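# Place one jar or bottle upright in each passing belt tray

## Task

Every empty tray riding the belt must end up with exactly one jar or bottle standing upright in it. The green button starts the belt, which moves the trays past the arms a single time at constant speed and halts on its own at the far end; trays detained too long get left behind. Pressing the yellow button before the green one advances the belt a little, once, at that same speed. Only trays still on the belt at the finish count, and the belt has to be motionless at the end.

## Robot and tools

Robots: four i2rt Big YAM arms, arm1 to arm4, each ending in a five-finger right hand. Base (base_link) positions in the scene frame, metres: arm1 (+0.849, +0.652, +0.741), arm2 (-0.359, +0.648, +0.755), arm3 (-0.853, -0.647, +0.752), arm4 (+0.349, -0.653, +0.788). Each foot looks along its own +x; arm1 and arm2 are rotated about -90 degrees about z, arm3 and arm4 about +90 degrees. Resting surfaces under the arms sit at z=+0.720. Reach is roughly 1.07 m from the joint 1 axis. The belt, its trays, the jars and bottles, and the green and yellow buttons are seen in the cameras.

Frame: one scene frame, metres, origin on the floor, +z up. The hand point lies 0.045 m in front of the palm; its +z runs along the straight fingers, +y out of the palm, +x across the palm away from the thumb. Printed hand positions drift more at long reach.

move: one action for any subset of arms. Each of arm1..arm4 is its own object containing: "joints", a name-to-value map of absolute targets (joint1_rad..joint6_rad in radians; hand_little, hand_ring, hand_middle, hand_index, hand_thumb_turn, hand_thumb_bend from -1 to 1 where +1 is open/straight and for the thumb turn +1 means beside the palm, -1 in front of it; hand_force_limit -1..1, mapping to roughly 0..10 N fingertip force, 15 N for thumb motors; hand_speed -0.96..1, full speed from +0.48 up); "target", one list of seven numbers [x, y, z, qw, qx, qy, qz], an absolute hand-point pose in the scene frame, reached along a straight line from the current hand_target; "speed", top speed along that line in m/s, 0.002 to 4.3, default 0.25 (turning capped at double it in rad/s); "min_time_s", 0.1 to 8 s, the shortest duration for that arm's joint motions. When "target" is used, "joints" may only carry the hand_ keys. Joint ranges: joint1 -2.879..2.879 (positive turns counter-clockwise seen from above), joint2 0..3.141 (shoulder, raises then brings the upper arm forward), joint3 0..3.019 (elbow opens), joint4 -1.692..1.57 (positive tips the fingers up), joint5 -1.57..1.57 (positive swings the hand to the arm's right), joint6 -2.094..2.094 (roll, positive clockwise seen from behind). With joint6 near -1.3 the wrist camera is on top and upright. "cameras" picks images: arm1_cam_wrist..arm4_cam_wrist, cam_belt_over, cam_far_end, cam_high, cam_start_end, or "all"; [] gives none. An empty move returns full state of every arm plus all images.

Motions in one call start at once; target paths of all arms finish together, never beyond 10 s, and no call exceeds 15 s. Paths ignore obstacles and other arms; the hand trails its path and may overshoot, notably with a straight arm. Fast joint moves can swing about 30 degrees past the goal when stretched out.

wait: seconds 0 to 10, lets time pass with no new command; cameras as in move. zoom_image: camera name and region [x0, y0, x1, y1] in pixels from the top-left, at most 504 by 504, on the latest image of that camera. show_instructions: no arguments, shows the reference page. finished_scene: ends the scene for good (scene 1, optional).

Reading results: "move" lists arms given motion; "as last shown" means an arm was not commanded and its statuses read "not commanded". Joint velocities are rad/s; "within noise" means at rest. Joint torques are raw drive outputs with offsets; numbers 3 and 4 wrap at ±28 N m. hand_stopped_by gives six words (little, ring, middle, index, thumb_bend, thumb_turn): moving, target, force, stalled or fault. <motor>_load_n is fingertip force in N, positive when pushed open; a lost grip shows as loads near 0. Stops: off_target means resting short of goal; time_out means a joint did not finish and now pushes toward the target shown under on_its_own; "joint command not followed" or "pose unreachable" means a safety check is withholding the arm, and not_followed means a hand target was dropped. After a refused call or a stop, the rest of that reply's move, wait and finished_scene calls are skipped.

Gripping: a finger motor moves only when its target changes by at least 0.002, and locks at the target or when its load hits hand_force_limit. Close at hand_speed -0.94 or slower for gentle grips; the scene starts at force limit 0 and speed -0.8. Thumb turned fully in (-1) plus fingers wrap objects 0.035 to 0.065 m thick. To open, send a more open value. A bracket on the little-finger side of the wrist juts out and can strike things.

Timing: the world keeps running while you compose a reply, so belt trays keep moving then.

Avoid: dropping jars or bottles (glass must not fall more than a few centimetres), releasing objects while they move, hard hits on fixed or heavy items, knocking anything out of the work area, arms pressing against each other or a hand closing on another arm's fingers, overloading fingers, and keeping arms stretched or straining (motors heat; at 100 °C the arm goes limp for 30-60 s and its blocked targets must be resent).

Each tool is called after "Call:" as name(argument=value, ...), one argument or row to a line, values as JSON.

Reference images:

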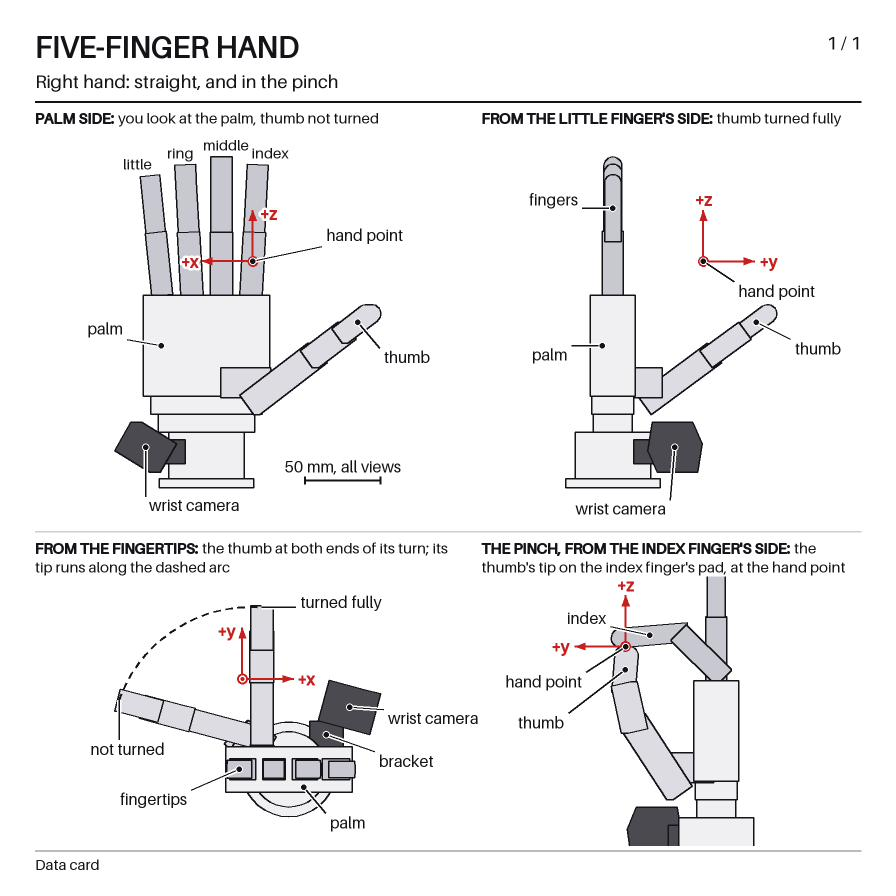

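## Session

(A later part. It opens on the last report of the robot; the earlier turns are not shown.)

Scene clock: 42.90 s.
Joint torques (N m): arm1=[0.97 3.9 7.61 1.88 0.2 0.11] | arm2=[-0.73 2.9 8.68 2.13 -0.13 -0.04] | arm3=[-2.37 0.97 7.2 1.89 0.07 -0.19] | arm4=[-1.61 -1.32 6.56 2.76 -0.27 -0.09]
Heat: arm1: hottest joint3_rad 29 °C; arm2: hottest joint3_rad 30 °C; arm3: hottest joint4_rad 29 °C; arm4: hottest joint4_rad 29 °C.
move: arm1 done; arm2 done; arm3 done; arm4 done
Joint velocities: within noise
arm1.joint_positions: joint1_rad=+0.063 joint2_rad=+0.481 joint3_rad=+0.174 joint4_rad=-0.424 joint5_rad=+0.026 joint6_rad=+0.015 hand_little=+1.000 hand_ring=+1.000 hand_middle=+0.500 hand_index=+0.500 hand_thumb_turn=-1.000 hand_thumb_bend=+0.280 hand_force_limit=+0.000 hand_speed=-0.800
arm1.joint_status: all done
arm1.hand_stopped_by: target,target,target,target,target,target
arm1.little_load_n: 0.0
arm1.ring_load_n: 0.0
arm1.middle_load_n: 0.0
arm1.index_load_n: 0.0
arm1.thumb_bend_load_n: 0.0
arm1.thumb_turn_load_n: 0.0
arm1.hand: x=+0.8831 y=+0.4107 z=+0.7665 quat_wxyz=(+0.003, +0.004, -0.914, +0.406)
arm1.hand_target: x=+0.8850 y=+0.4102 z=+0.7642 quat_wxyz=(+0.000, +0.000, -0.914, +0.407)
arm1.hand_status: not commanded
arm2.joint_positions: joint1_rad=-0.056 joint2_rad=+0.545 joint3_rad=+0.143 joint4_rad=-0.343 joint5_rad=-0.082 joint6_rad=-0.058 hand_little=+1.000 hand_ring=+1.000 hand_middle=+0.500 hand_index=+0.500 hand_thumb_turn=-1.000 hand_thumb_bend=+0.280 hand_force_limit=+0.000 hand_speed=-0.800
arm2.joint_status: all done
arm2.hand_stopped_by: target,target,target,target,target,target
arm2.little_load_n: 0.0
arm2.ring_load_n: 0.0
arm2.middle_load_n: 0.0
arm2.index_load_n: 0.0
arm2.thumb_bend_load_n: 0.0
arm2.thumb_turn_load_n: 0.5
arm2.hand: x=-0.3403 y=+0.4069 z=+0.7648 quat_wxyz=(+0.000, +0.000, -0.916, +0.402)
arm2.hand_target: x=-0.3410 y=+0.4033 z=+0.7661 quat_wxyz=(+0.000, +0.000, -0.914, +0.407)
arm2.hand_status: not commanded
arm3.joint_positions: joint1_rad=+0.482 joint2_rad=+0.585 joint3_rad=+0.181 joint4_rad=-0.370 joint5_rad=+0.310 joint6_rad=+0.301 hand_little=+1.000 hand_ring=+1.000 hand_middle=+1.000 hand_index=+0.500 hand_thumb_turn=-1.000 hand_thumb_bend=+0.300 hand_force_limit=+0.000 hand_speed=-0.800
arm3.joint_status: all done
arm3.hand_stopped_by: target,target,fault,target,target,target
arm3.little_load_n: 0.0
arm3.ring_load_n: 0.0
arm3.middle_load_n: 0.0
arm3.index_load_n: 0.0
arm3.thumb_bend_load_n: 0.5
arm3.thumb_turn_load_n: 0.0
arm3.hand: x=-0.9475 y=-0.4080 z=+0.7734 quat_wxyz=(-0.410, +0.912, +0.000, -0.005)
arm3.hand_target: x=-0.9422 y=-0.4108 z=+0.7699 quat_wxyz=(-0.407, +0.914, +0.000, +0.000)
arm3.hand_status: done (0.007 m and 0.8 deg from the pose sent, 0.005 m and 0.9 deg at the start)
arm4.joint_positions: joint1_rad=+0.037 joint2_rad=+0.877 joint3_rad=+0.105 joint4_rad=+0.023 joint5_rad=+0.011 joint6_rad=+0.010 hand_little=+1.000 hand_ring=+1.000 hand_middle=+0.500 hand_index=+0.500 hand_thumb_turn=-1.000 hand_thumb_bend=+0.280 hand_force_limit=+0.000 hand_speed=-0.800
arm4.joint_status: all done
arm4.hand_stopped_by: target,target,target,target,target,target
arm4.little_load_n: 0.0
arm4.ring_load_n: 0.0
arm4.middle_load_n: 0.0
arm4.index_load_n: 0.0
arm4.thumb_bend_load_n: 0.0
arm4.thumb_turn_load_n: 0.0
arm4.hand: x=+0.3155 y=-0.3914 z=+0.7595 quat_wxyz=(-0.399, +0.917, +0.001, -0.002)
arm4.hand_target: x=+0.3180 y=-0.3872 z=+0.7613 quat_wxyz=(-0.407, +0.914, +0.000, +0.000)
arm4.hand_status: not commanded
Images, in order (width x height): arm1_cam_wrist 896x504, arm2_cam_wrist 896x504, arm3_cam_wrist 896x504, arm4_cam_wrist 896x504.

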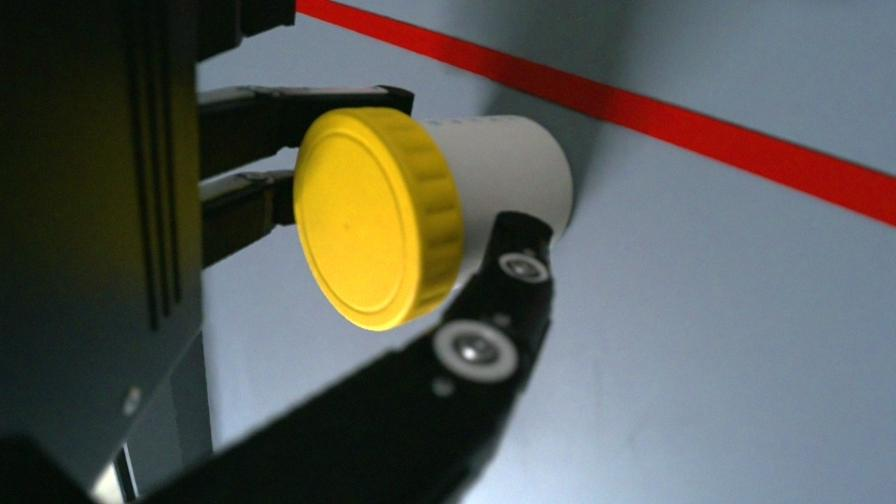

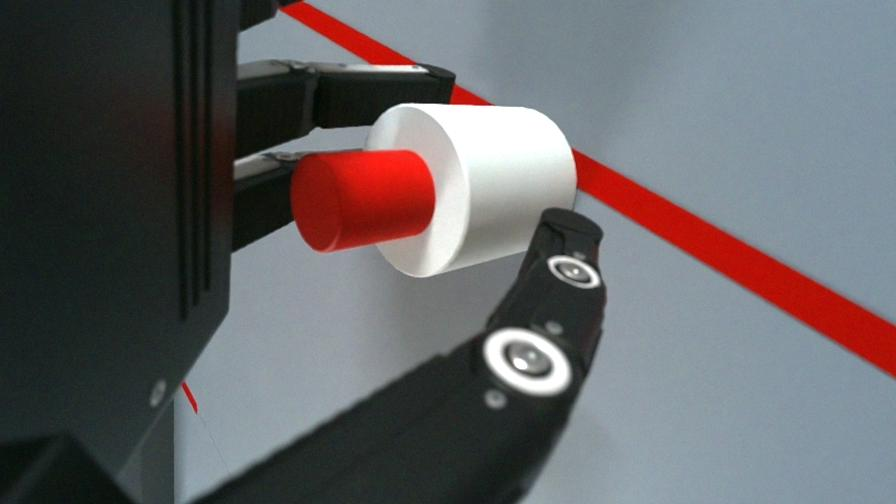

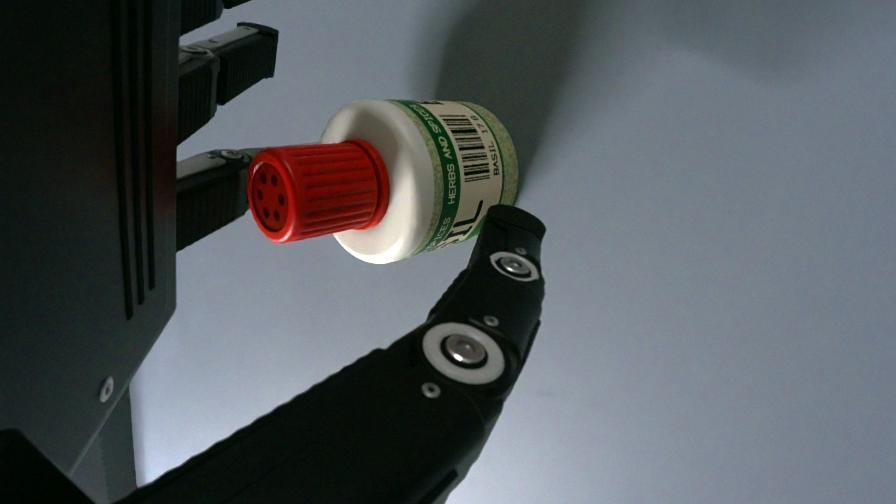

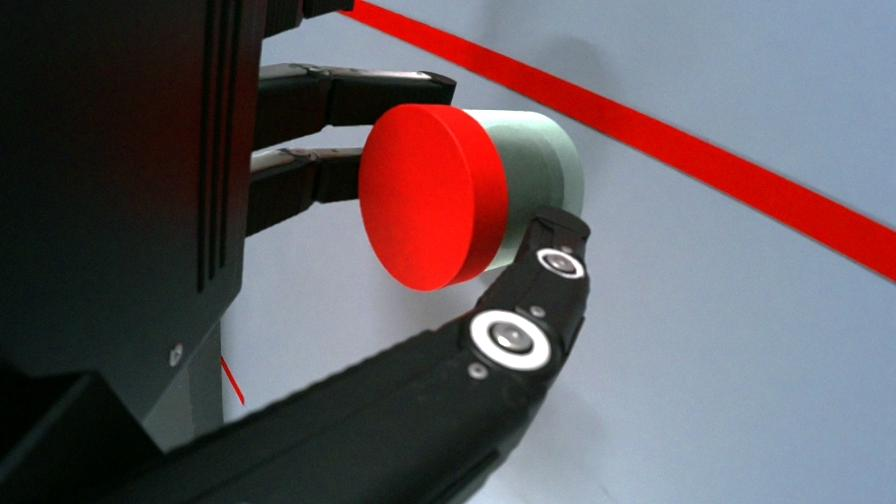

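Call:
move(
  arm3={"target": [-0.935, -0.413, 0.768, -0.4067, 0.9135, 0, 0], "speed": 0.05},
  arm1={"joints": {"hand_speed": -0.92, "hand_force_limit": -0.5, "hand_index": 0.1, "hand_middle": 0.1}},
  arm2={"joints": {"hand_speed": -0.92, "hand_force_limit": -0.5, "hand_index": 0.1, "hand_middle": 0.1}},
  arm4={"joints": {"hand_speed": -0.92, "hand_force_limit": -0.5, "hand_index": 0.1, "hand_middle": 0.1}},
  cameras=["arm1_cam_wrist", "arm2_cam_wrist", "arm3_cam_wrist", "arm4_cam_wrist"],
)

Scene clock: 45.30 s.
Joint torques (N m): arm1=[0.97 3.9 7.6 1.8 0.18 0.1] | arm2=[-0.44 2.67 8.64 2.28 -0.14 -0.03] | arm3=[-2.26 1.2 7.32 1.87 0 -0.23] | arm4=[-1.61 -1.32 6.56 2.58 -0.24 -0.1]
Heat: arm1: hottest joint3_rad 29 °C; arm2: hottest joint3_rad 30 °C; arm3: hottest joint4_rad 29 °C; arm4: hottest joint4_rad 29 °C.
move: arm1 off_target; arm2 off_target; arm3 done; arm4 off_target
Joint velocities: within noise
arm1.joint_positions: joint1_rad=+0.063 joint2_rad=+0.481 joint3_rad=+0.174 joint4_rad=-0.422 joint5_rad=+0.026 joint6_rad=+0.016 hand_little=+1.000 hand_ring=+1.000 hand_middle=+0.308 hand_index=+0.329 hand_thumb_turn=-1.000 hand_thumb_bend=+0.281 hand_force_limit=-0.500 hand_speed=-0.920
arm1.joint_status: hand_middle off_target (ended at +0.308, target +0.100); hand_index off_target (ended at +0.329, target +0.100); the others done
arm1.hand_stopped_by: target,target,force,force,target,target
arm1.little_load_n: 0.0
arm1.ring_load_n: 0.0
arm1.middle_load_n: 2.5
arm1.index_load_n: 1.5
arm1.thumb_bend_load_n: 4.5
arm1.thumb_turn_load_n: 0.5
arm1.hand: x=+0.8830 y=+0.4102 z=+0.7669 quat_wxyz=(+0.003, +0.003, -0.913, +0.407)
arm1.hand_target: x=+0.8849 y=+0.4101 z=+0.7642 quat_wxyz=(+0.000, +0.000, -0.914, +0.407)
arm1.hand_status: not commanded
arm2.joint_positions: joint1_rad=-0.056 joint2_rad=+0.545 joint3_rad=+0.143 joint4_rad=-0.342 joint5_rad=-0.082 joint6_rad=-0.058 hand_little=+1.000 hand_ring=+1.000 hand_middle=+0.255 hand_index=+0.255 hand_thumb_turn=-1.000 hand_thumb_bend=+0.281 hand_force_limit=-0.500 hand_speed=-0.920
arm2.joint_status: hand_middle off_target (ended at +0.255, target +0.100); hand_index off_target (ended at +0.255, target +0.100); the others done
arm2.hand_stopped_by: target,target,force,force,target,target
arm2.little_load_n: 0.0
arm2.ring_load_n: 0.0
arm2.middle_load_n: 2.5
arm2.index_load_n: 2.5
arm2.thumb_bend_load_n: 3.0
arm2.thumb_turn_load_n: 0.5
arm2.hand: x=-0.3403 y=+0.4067 z=+0.7649 quat_wxyz=(+0.000, +0.000, -0.916, +0.402)
arm2.hand_target: x=-0.3410 y=+0.4032 z=+0.7662 quat_wxyz=(+0.000, +0.000, -0.914, +0.407)
arm2.hand_status: not commanded
arm3.joint_positions: joint1_rad=+0.441 joint2_rad=+0.558 joint3_rad=+0.168 joint4_rad=-0.377 joint5_rad=+0.281 joint6_rad=+0.272 hand_little=+1.000 hand_ring=+1.000 hand_middle=+1.000 hand_index=+0.500 hand_thumb_turn=-1.000 hand_thumb_bend=+0.300 hand_force_limit=+0.000 hand_speed=-0.800
arm3.joint_status: not commanded
arm3.hand_stopped_by: target,target,fault,target,target,target
arm3.little_load_n: 0.0
arm3.ring_load_n: 0.0
arm3.middle_load_n: 0.0
arm3.index_load_n: 0.0
arm3.thumb_bend_load_n: 0.0
arm3.thumb_turn_load_n: 0.0
arm3.hand: x=-0.9400 y=-0.4100 z=+0.7712 quat_wxyz=(-0.410, +0.912, +0.000, -0.005)
arm3.hand_target: x=-0.9352 y=-0.4128 z=+0.7678 quat_wxyz=(-0.407, +0.914, +0.000, +0.000)
arm3.hand_status: done (0.007 m and 0.7 deg from the pose sent, 0.014 m and 0.8 deg at the start)
arm4.joint_positions: joint1_rad=+0.037 joint2_rad=+0.877 joint3_rad=+0.105 joint4_rad=+0.024 joint5_rad=+0.011 joint6_rad=+0.010 hand_little=+1.000 hand_ring=+1.000 hand_middle=+0.293 hand_index=+0.307 hand_thumb_turn=-1.000 hand_thumb_bend=+0.281 hand_force_limit=-0.500 hand_speed=-0.920
arm4.joint_status: hand_middle off_target (ended at +0.293, target +0.100); hand_index off_target (ended at +0.307, target +0.100); the others done
arm4.hand_stopped_by: target,target,force,force,target,target
arm4.little_load_n: 0.0
arm4.ring_load_n: 0.0
arm4.middle_load_n: 2.5
arm4.index_load_n: 1.5
arm4.thumb_bend_load_n: 3.0
arm4.thumb_turn_load_n: 0.0
arm4.hand: x=+0.3154 y=-0.3910 z=+0.7597 quat_wxyz=(-0.400, +0.917, +0.001, -0.002)
arm4.hand_target: x=+0.3180 y=-0.3873 z=+0.7612 quat_wxyz=(-0.407, +0.914, +0.000, +0.000)
arm4.hand_status: not commanded
Images, in order (width x height): arm1_cam_wrist 896x504, arm2_cam_wrist 896x504, arm3_cam_wrist 896x504, arm4_cam_wrist 896x504.

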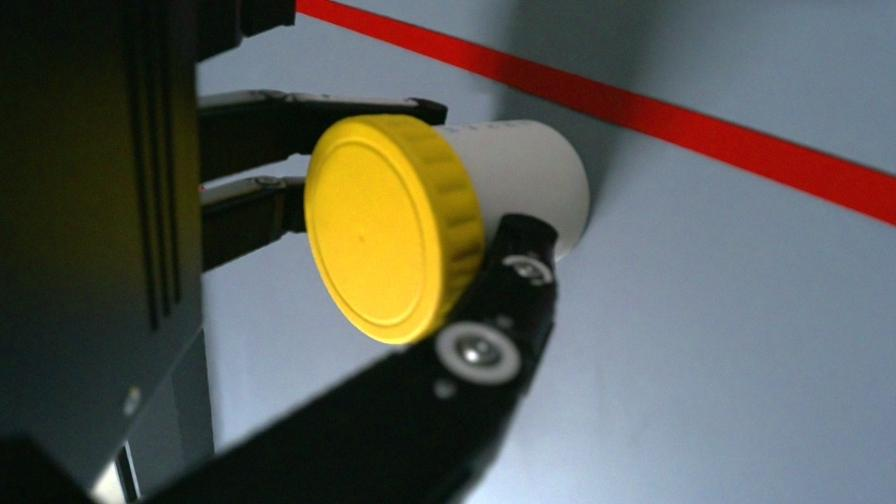

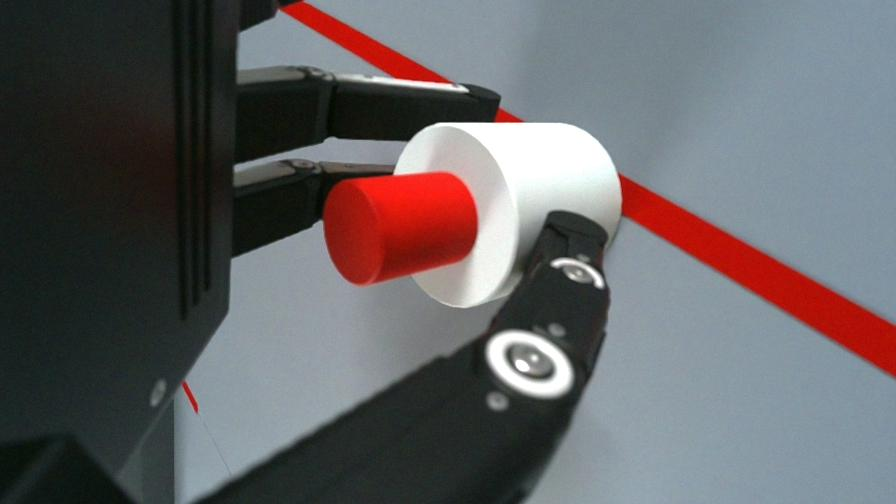

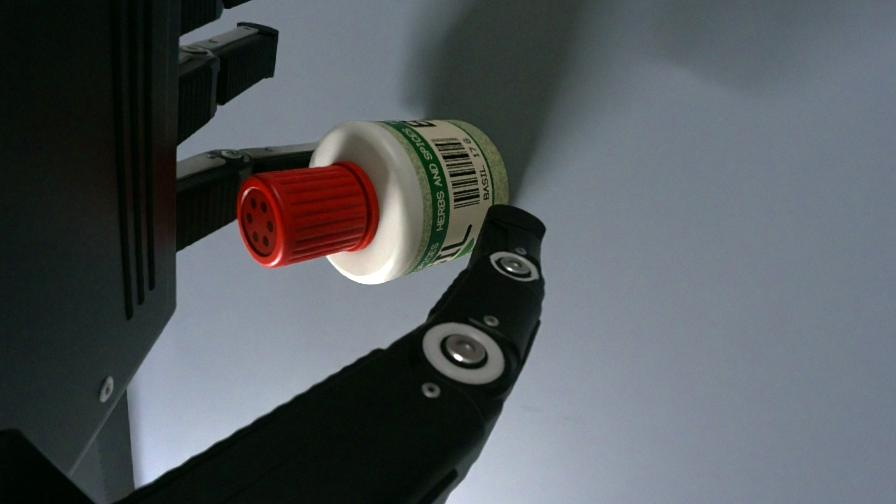

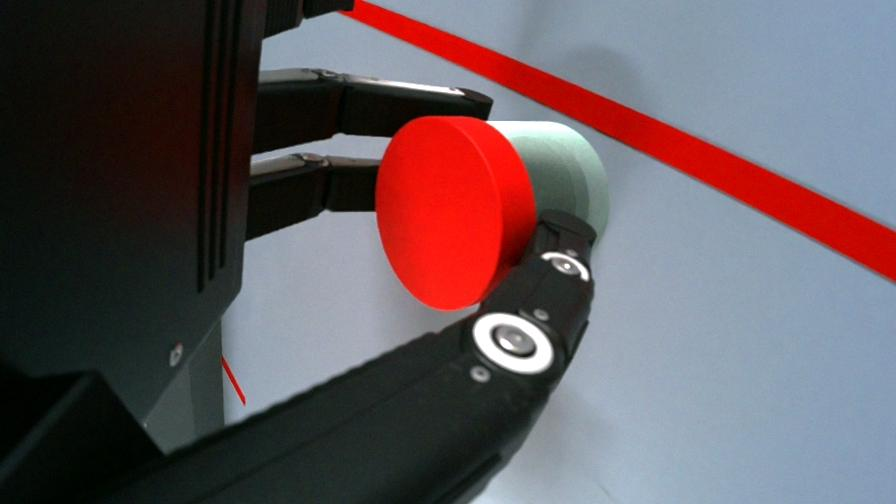

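Call:
move(
  arm3={"target": [-0.928, -0.414, 0.768, -0.4067, 0.9135, 0, 0], "speed": 0.05},
  arm1={"joints": {"hand_force_limit": -0.1, "hand_index": -0.1, "hand_middle": -0.1}},
  arm2={"joints": {"hand_force_limit": -0.1, "hand_index": -0.1, "hand_middle": -0.1}},
  arm4={"joints": {"hand_force_limit": -0.1, "hand_index": -0.1, "hand_middle": -0.1}},
  cameras=["arm1_cam_wrist", "arm2_cam_wrist", "arm3_cam_wrist", "arm4_cam_wrist"],
)

Scene clock: 46.73 s.
Joint torques (N m): arm1=[0.97 3.9 7.62 1.74 0.18 0.1] | arm2=[-0.44 3.31 8.8 2.02 -0.15 -0.06] | arm3=[-2.32 1.67 7.51 2 -0.06 -0.26] | arm4=[-1.55 -1.2 6.6 2.59 -0.26 -0.1]
Heat: arm1: hottest joint3_rad 29 °C; arm2: hottest joint3_rad 30 °C; arm3: hottest joint4_rad 29 °C; arm4: hottest joint4_rad 29 °C.
move: arm1 off_target; arm2 off_target; arm3 done; arm4 off_target
Joint velocities: within noise
arm1.joint_positions: joint1_rad=+0.063 joint2_rad=+0.481 joint3_rad=+0.174 joint4_rad=-0.421 joint5_rad=+0.026 joint6_rad=+0.016 hand_little=+1.000 hand_ring=+1.000 hand_middle=+0.294 hand_index=+0.293 hand_thumb_turn=-1.000 hand_thumb_bend=+0.282 hand_force_limit=-0.100 hand_speed=-0.920
arm1.joint_status: hand_middle off_target (ended at +0.294, target -0.100); hand_index off_target (ended at +0.293, target -0.100); the others done
arm1.hand_stopped_by: target,target,force,force,target,target
arm1.little_load_n: 0.0
arm1.ring_load_n: 0.0
arm1.middle_load_n: 3.5
arm1.index_load_n: 4.5
arm1.thumb_bend_load_n: 8.0
arm1.thumb_turn_load_n: 0.5
arm1.hand: x=+0.8830 y=+0.4099 z=+0.7671 quat_wxyz=(+0.003, +0.003, -0.913, +0.408)
arm1.hand_target: x=+0.8849 y=+0.4102 z=+0.7642 quat_wxyz=(+0.000, +0.000, -0.914, +0.407)
arm1.hand_status: not commanded
arm2.joint_positions: joint1_rad=-0.056 joint2_rad=+0.545 joint3_rad=+0.143 joint4_rad=-0.340 joint5_rad=-0.082 joint6_rad=-0.058 hand_little=+1.000 hand_ring=+1.000 hand_middle=+0.234 hand_index=+0.227 hand_thumb_turn=-1.000 hand_thumb_bend=+0.281 hand_force_limit=-0.100 hand_speed=-0.920
arm2.joint_status: hand_middle off_target (ended at +0.234, target -0.100); hand_index off_target (ended at +0.227, target -0.100); the others done
arm2.hand_stopped_by: target,target,force,force,target,target
arm2.little_load_n: 0.0
arm2.ring_load_n: 0.0
arm2.middle_load_n: 4.0
arm2.index_load_n: 5.0
arm2.thumb_bend_load_n: 6.5
arm2.thumb_turn_load_n: 0.5
arm2.hand: x=-0.3404 y=+0.4062 z=+0.7652 quat_wxyz=(+0.000, +0.000, -0.915, +0.403)
arm2.hand_target: x=-0.3410 y=+0.4032 z=+0.7662 quat_wxyz=(+0.000, +0.000, -0.914, +0.407)
arm2.hand_status: not commanded
arm3.joint_positions: joint1_rad=+0.396 joint2_rad=+0.531 joint3_rad=+0.163 joint4_rad=-0.390 joint5_rad=+0.249 joint6_rad=+0.240 hand_little=+1.000 hand_ring=+1.000 hand_middle=+1.000 hand_index=+0.500 hand_thumb_turn=-1.000 hand_thumb_bend=+0.300 hand_force_limit=+0.000 hand_speed=-0.800
arm3.joint_status: not commanded
arm3.hand_stopped_by: target,target,fault,target,target,target
arm3.little_load_n: 0.0
arm3.ring_load_n: 0.0
arm3.middle_load_n: 0.0
arm3.index_load_n: 0.0
arm3.thumb_bend_load_n: 0.0
arm3.thumb_turn_load_n: 0.0
arm3.hand: x=-0.9329 y=-0.4108 z=+0.7714 quat_wxyz=(-0.410, +0.912, +0.000, -0.005)
arm3.hand_target: x=-0.9282 y=-0.4138 z=+0.7679 quat_wxyz=(-0.407, +0.914, +0.000, +0.000)
arm3.hand_status: done (0.007 m and 0.7 deg from the pose sent, 0.013 m and 0.7 deg at the start)
arm4.joint_positions: joint1_rad=+0.037 joint2_rad=+0.877 joint3_rad=+0.105 joint4_rad=+0.026 joint5_rad=+0.011 joint6_rad=+0.010 hand_little=+1.000 hand_ring=+1.000 hand_middle=+0.265 hand_index=+0.271 hand_thumb_turn=-1.000 hand_thumb_bend=+0.282 hand_force_limit=-0.100 hand_speed=-0.920
arm4.joint_status: hand_middle off_target (ended at +0.265, target -0.100); hand_index off_target (ended at +0.271, target -0.100); the others done
arm4.hand_stopped_by: target,target,force,force,target,target
arm4.little_load_n: 0.0
arm4.ring_load_n: 0.0
arm4.middle_load_n: 4.0
arm4.index_load_n: 4.0
arm4.thumb_bend_load_n: 5.5
arm4.thumb_turn_load_n: 0.5
arm4.hand: x=+0.3154 y=-0.3907 z=+0.7600 quat_wxyz=(-0.401, +0.916, +0.001, -0.002)
arm4.hand_target: x=+0.3180 y=-0.3872 z=+0.7613 quat_wxyz=(-0.407, +0.914, +0.000, +0.000)
arm4.hand_status: not commanded
Images, in order (width x height): arm1_cam_wrist 896x504, arm2_cam_wrist 896x504, arm3_cam_wrist 896x504, arm4_cam_wrist 896x504.

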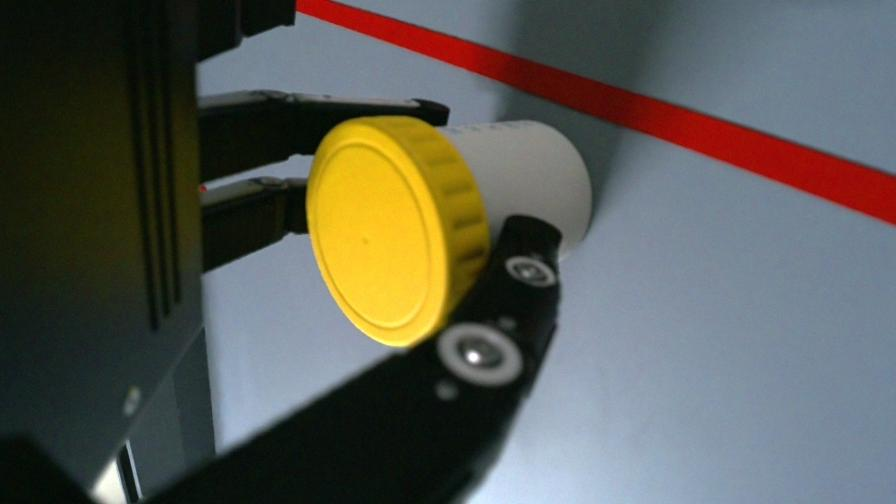

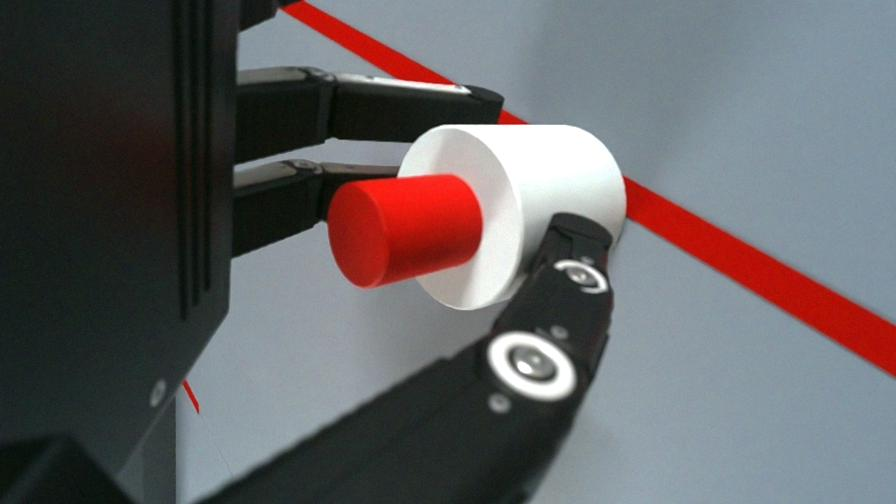

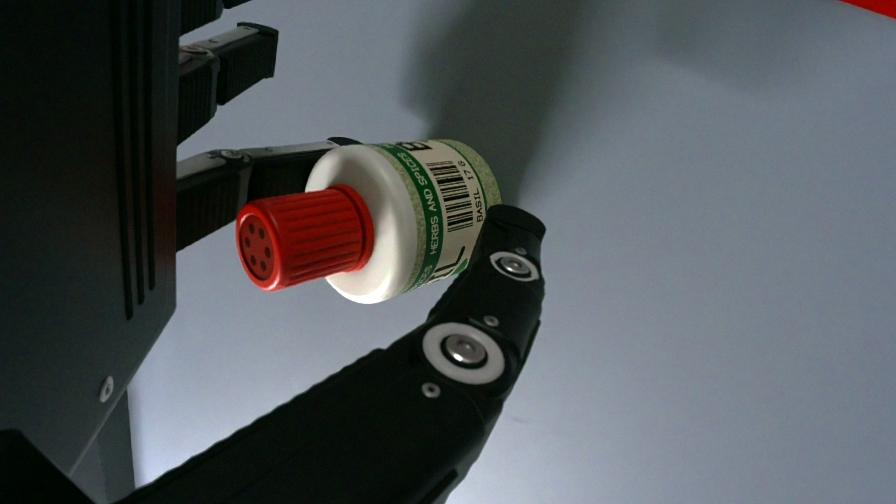

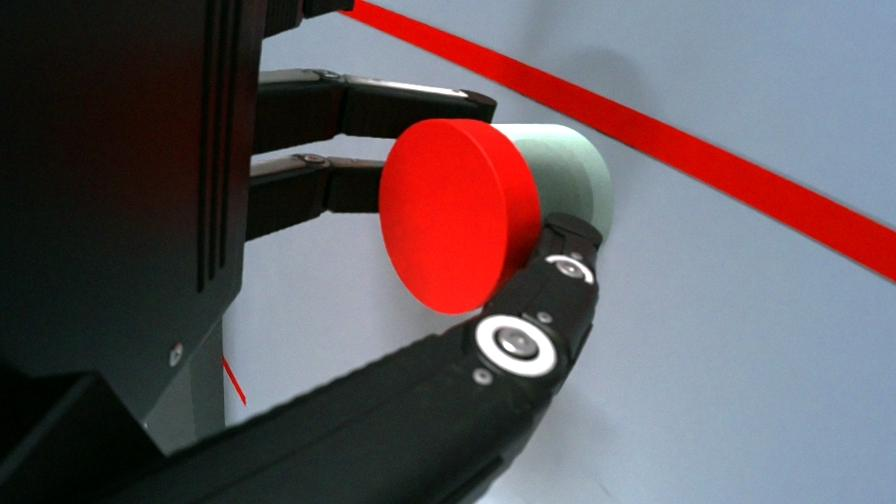

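Call:
move(
  arm3={"joints": {"hand_speed": -0.92, "hand_force_limit": -0.5, "hand_index": 0.0}},
  arm1={"target": [0.885, 0.410, 0.85, 0, 0, 0.9135, -0.4067], "speed": 0.08},
  arm2={"target": [-0.341, 0.403, 0.85, 0, 0, 0.9135, -0.4067], "speed": 0.08},
  arm4={"target": [0.318, -0.387, 0.85, -0.4067, 0.9135, 0, 0], "speed": 0.08},
  cameras=["all"],
)

Scene clock: 49.87 s.
Joint torques (N m): arm1=[0.91 2.96 12.1 0.99 0.12 0.06] | arm2=[-1.61 1.14 13.6 1.29 -0.19 -0.08] | arm3=[-2.32 1.26 7.54 1.96 -0.02 -0.2] | arm4=[-1.38 -1.32 12.01 1.35 -0.17 -0.08]
Heat: arm1: hottest joint3_rad 30 °C; arm2: hottest joint3_rad 30 °C; arm3: hottest joint4_rad 29 °C; arm4: hottest joint4_rad 29 °C.
move: arm1 off_target; arm2 off_target; arm3 done; arm4 off_target
Joint velocities: within noise
arm1.joint_positions: joint1_rad=+0.063 joint2_rad=+0.408 joint3_rad=+0.331 joint4_rad=-0.703 joint5_rad=+0.026 joint6_rad=+0.019 hand_little=+1.000 hand_ring=+1.000 hand_middle=+0.294 hand_index=+0.293 hand_thumb_turn=-1.000 hand_thumb_bend=+0.282 hand_force_limit=-0.100 hand_speed=-0.920
arm1.joint_status: not commanded
arm1.hand_stopped_by: target,target,force,force,target,target
arm1.little_load_n: 0.0
arm1.ring_load_n: 0.0
arm1.middle_load_n: 3.5
arm1.index_load_n: 4.0
arm1.thumb_bend_load_n: 8.5
arm1.thumb_turn_load_n: 0.5
arm1.hand: x=+0.8829 y=+0.4213 z=+0.8221 quat_wxyz=(+0.003, +0.002, -0.924, +0.383)
arm1.hand_target: x=+0.8850 y=+0.4102 z=+0.8493 quat_wxyz=(+0.000, +0.000, -0.914, +0.407)
arm1.hand_status: off_target (0.030 m and 2.9 deg from the pose sent, 0.083 m and 0.5 deg at the start)
arm2.joint_positions: joint1_rad=-0.056 joint2_rad=+0.438 joint3_rad=+0.287 joint4_rad=-0.646 joint5_rad=-0.083 joint6_rad=-0.058 hand_little=+1.000 hand_ring=+1.000 hand_middle=+0.234 hand_index=+0.227 hand_thumb_turn=-1.000 hand_thumb_bend=+0.282 hand_force_limit=-0.100 hand_speed=-0.920
arm2.joint_status: not commanded
arm2.hand_stopped_by: target,target,force,force,target,target
arm2.little_load_n: 0.0
arm2.ring_load_n: 0.0
arm2.middle_load_n: 2.0
arm2.index_load_n: 4.5
arm2.thumb_bend_load_n: 5.5
arm2.thumb_turn_load_n: 0.0
arm2.hand: x=-0.3384 y=+0.4182 z=+0.8167 quat_wxyz=(-0.003, -0.001, -0.926, +0.378)
arm2.hand_target: x=-0.3407 y=+0.4030 z=+0.8490 quat_wxyz=(+0.000, +0.000, -0.913, +0.407)
arm2.hand_status: off_target (0.037 m and 3.7 deg from the pose sent, 0.085 m and 0.5 deg at the start)
arm3.joint_positions: joint1_rad=+0.396 joint2_rad=+0.531 joint3_rad=+0.163 joint4_rad=-0.391 joint5_rad=+0.249 joint6_rad=+0.239 hand_little=+1.000 hand_ring=+1.000 hand_middle=+1.000 hand_index=+0.000 hand_thumb_turn=-1.000 hand_thumb_bend=+0.300 hand_force_limit=-0.500 hand_speed=-0.920
arm3.joint_status: all done
arm3.hand_stopped_by: target,target,fault,target,target,target
arm3.little_load_n: 0.0
arm3.ring_load_n: 0.0
arm3.middle_load_n: 0.0
arm3.index_load_n: 0.0
arm3.thumb_bend_load_n: 0.0
arm3.thumb_turn_load_n: 0.0
arm3.hand: x=-0.9328 y=-0.4112 z=+0.7711 quat_wxyz=(-0.409, +0.912, +0.001, -0.004)
arm3.hand_target: x=-0.9282 y=-0.4138 z=+0.7678 quat_wxyz=(-0.407, +0.914, +0.000, +0.000)
arm3.hand_status: not commanded
arm4.joint_positions: joint1_rad=+0.037 joint2_rad=+0.578 joint3_rad=+0.241 joint4_rad=-0.443 joint5_rad=+0.011 joint6_rad=+0.009 hand_little=+1.000 hand_ring=+1.000 hand_middle=+0.265 hand_index=+0.271 hand_thumb_turn=-1.000 hand_thumb_bend=+0.282 hand_force_limit=-0.100 hand_speed=-0.920
arm4.joint_status: not commanded
arm4.hand_stopped_by: target,target,force,force,target,target
arm4.little_load_n: 0.0
arm4.ring_load_n: 0.0
arm4.middle_load_n: 2.5
arm4.index_load_n: 4.5
arm4.thumb_bend_load_n: 5.0
arm4.thumb_turn_load_n: 0.5
arm4.hand: x=+0.3158 y=-0.4021 z=+0.8238 quat_wxyz=(-0.385, +0.923, +0.001, -0.001)
arm4.hand_target: x=+0.3178 y=-0.3870 z=+0.8491 quat_wxyz=(-0.407, +0.914, +0.000, +0.000)
arm4.hand_status: off_target (0.030 m and 2.8 deg from the pose sent, 0.090 m and 0.8 deg at the start)
pictures: arm1_cam_wrist, arm2_cam_wrist, arm3_cam_wrist, arm4_cam_wrist, cam_belt_over, cam_far_end, cam_high, cam_start_end
Images, in order (width x height): arm1_cam_wrist 896x504, arm2_cam_wrist 896x504, arm3_cam_wrist 896x504, arm4_cam_wrist 896x504, cam_belt_over 896x504, cam_far_end 896x504, cam_high 896x504, cam_start_end 896x504.

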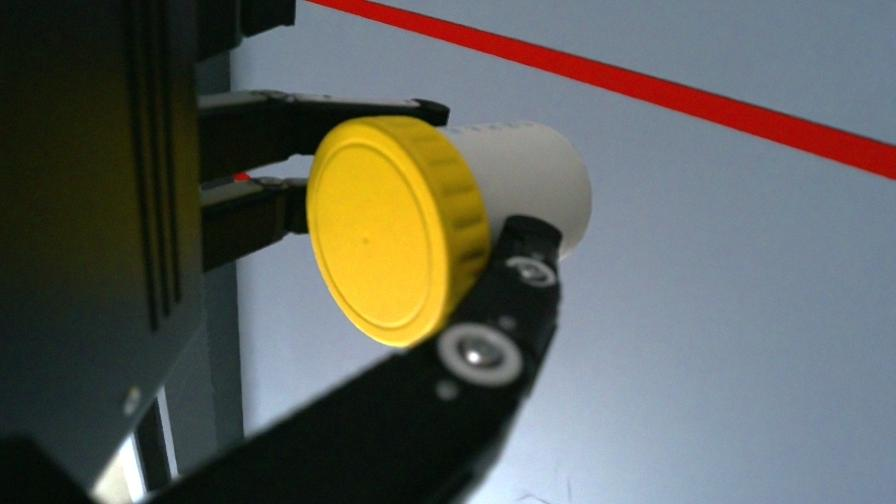

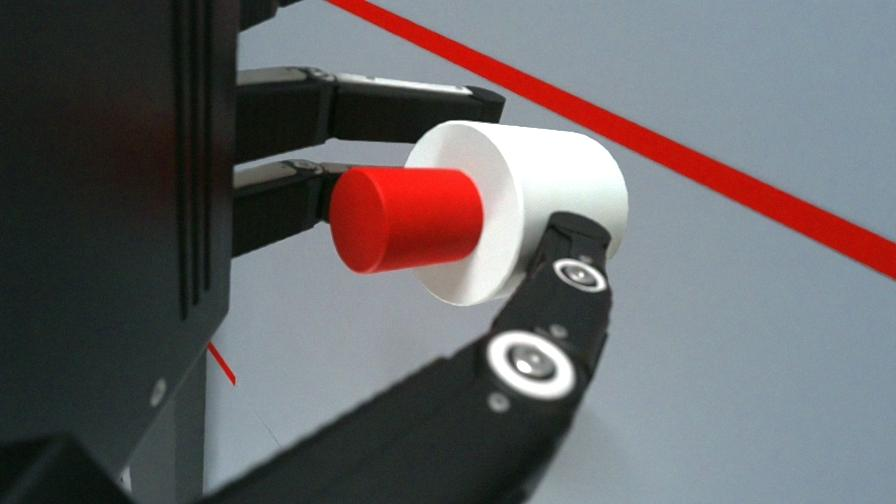

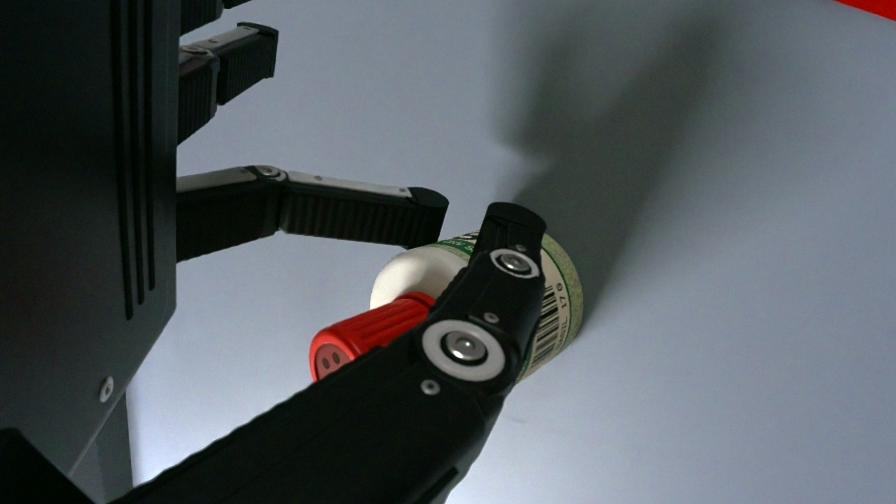

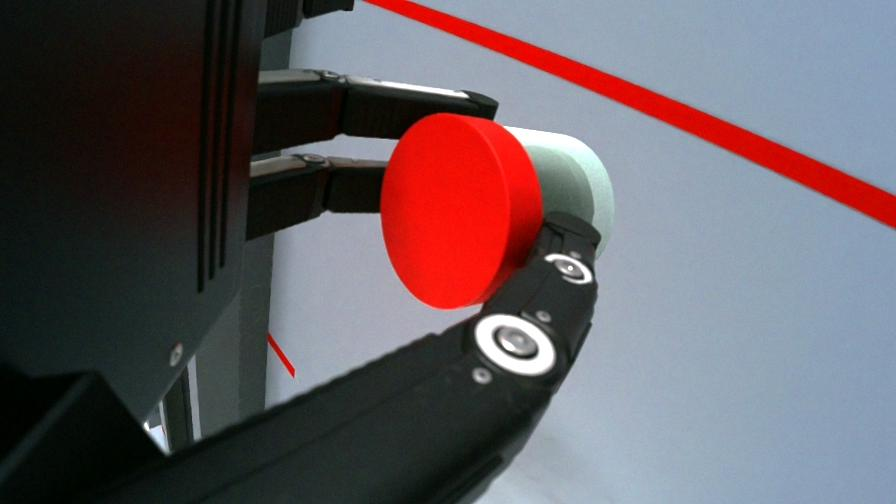

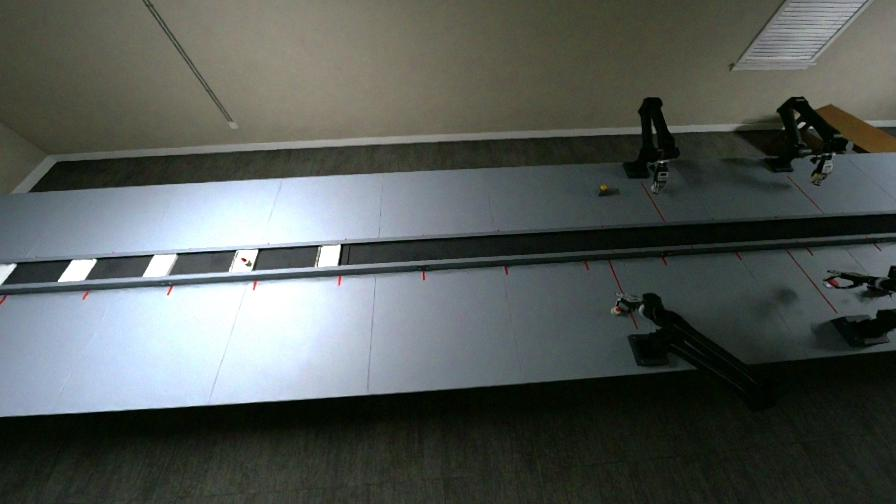

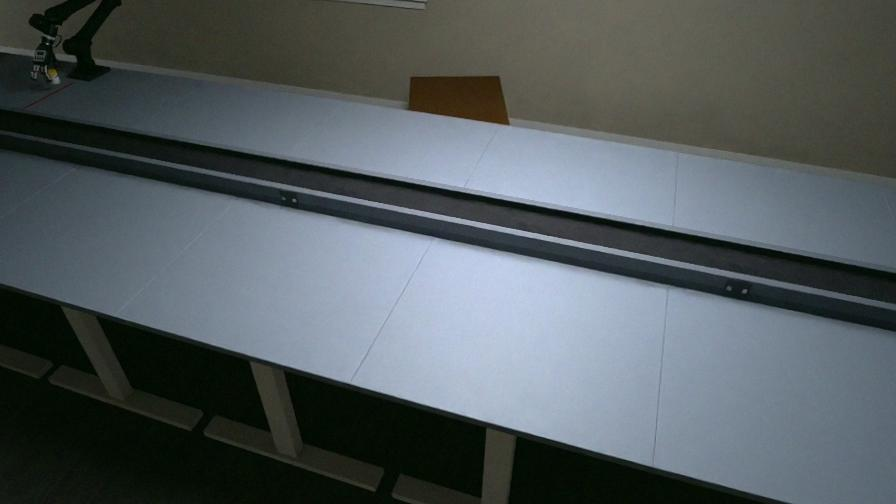

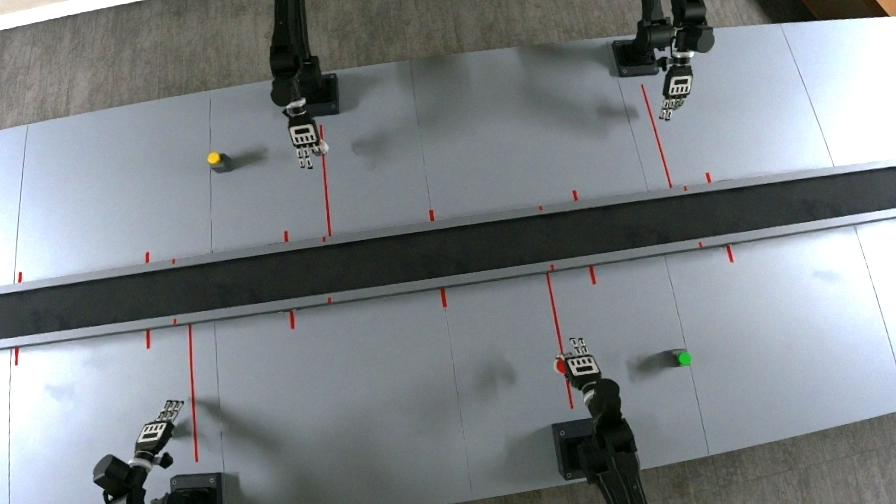

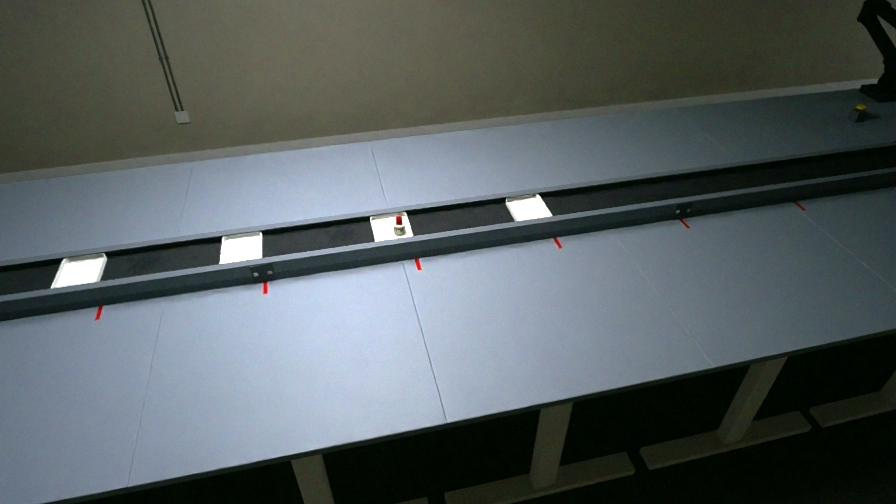

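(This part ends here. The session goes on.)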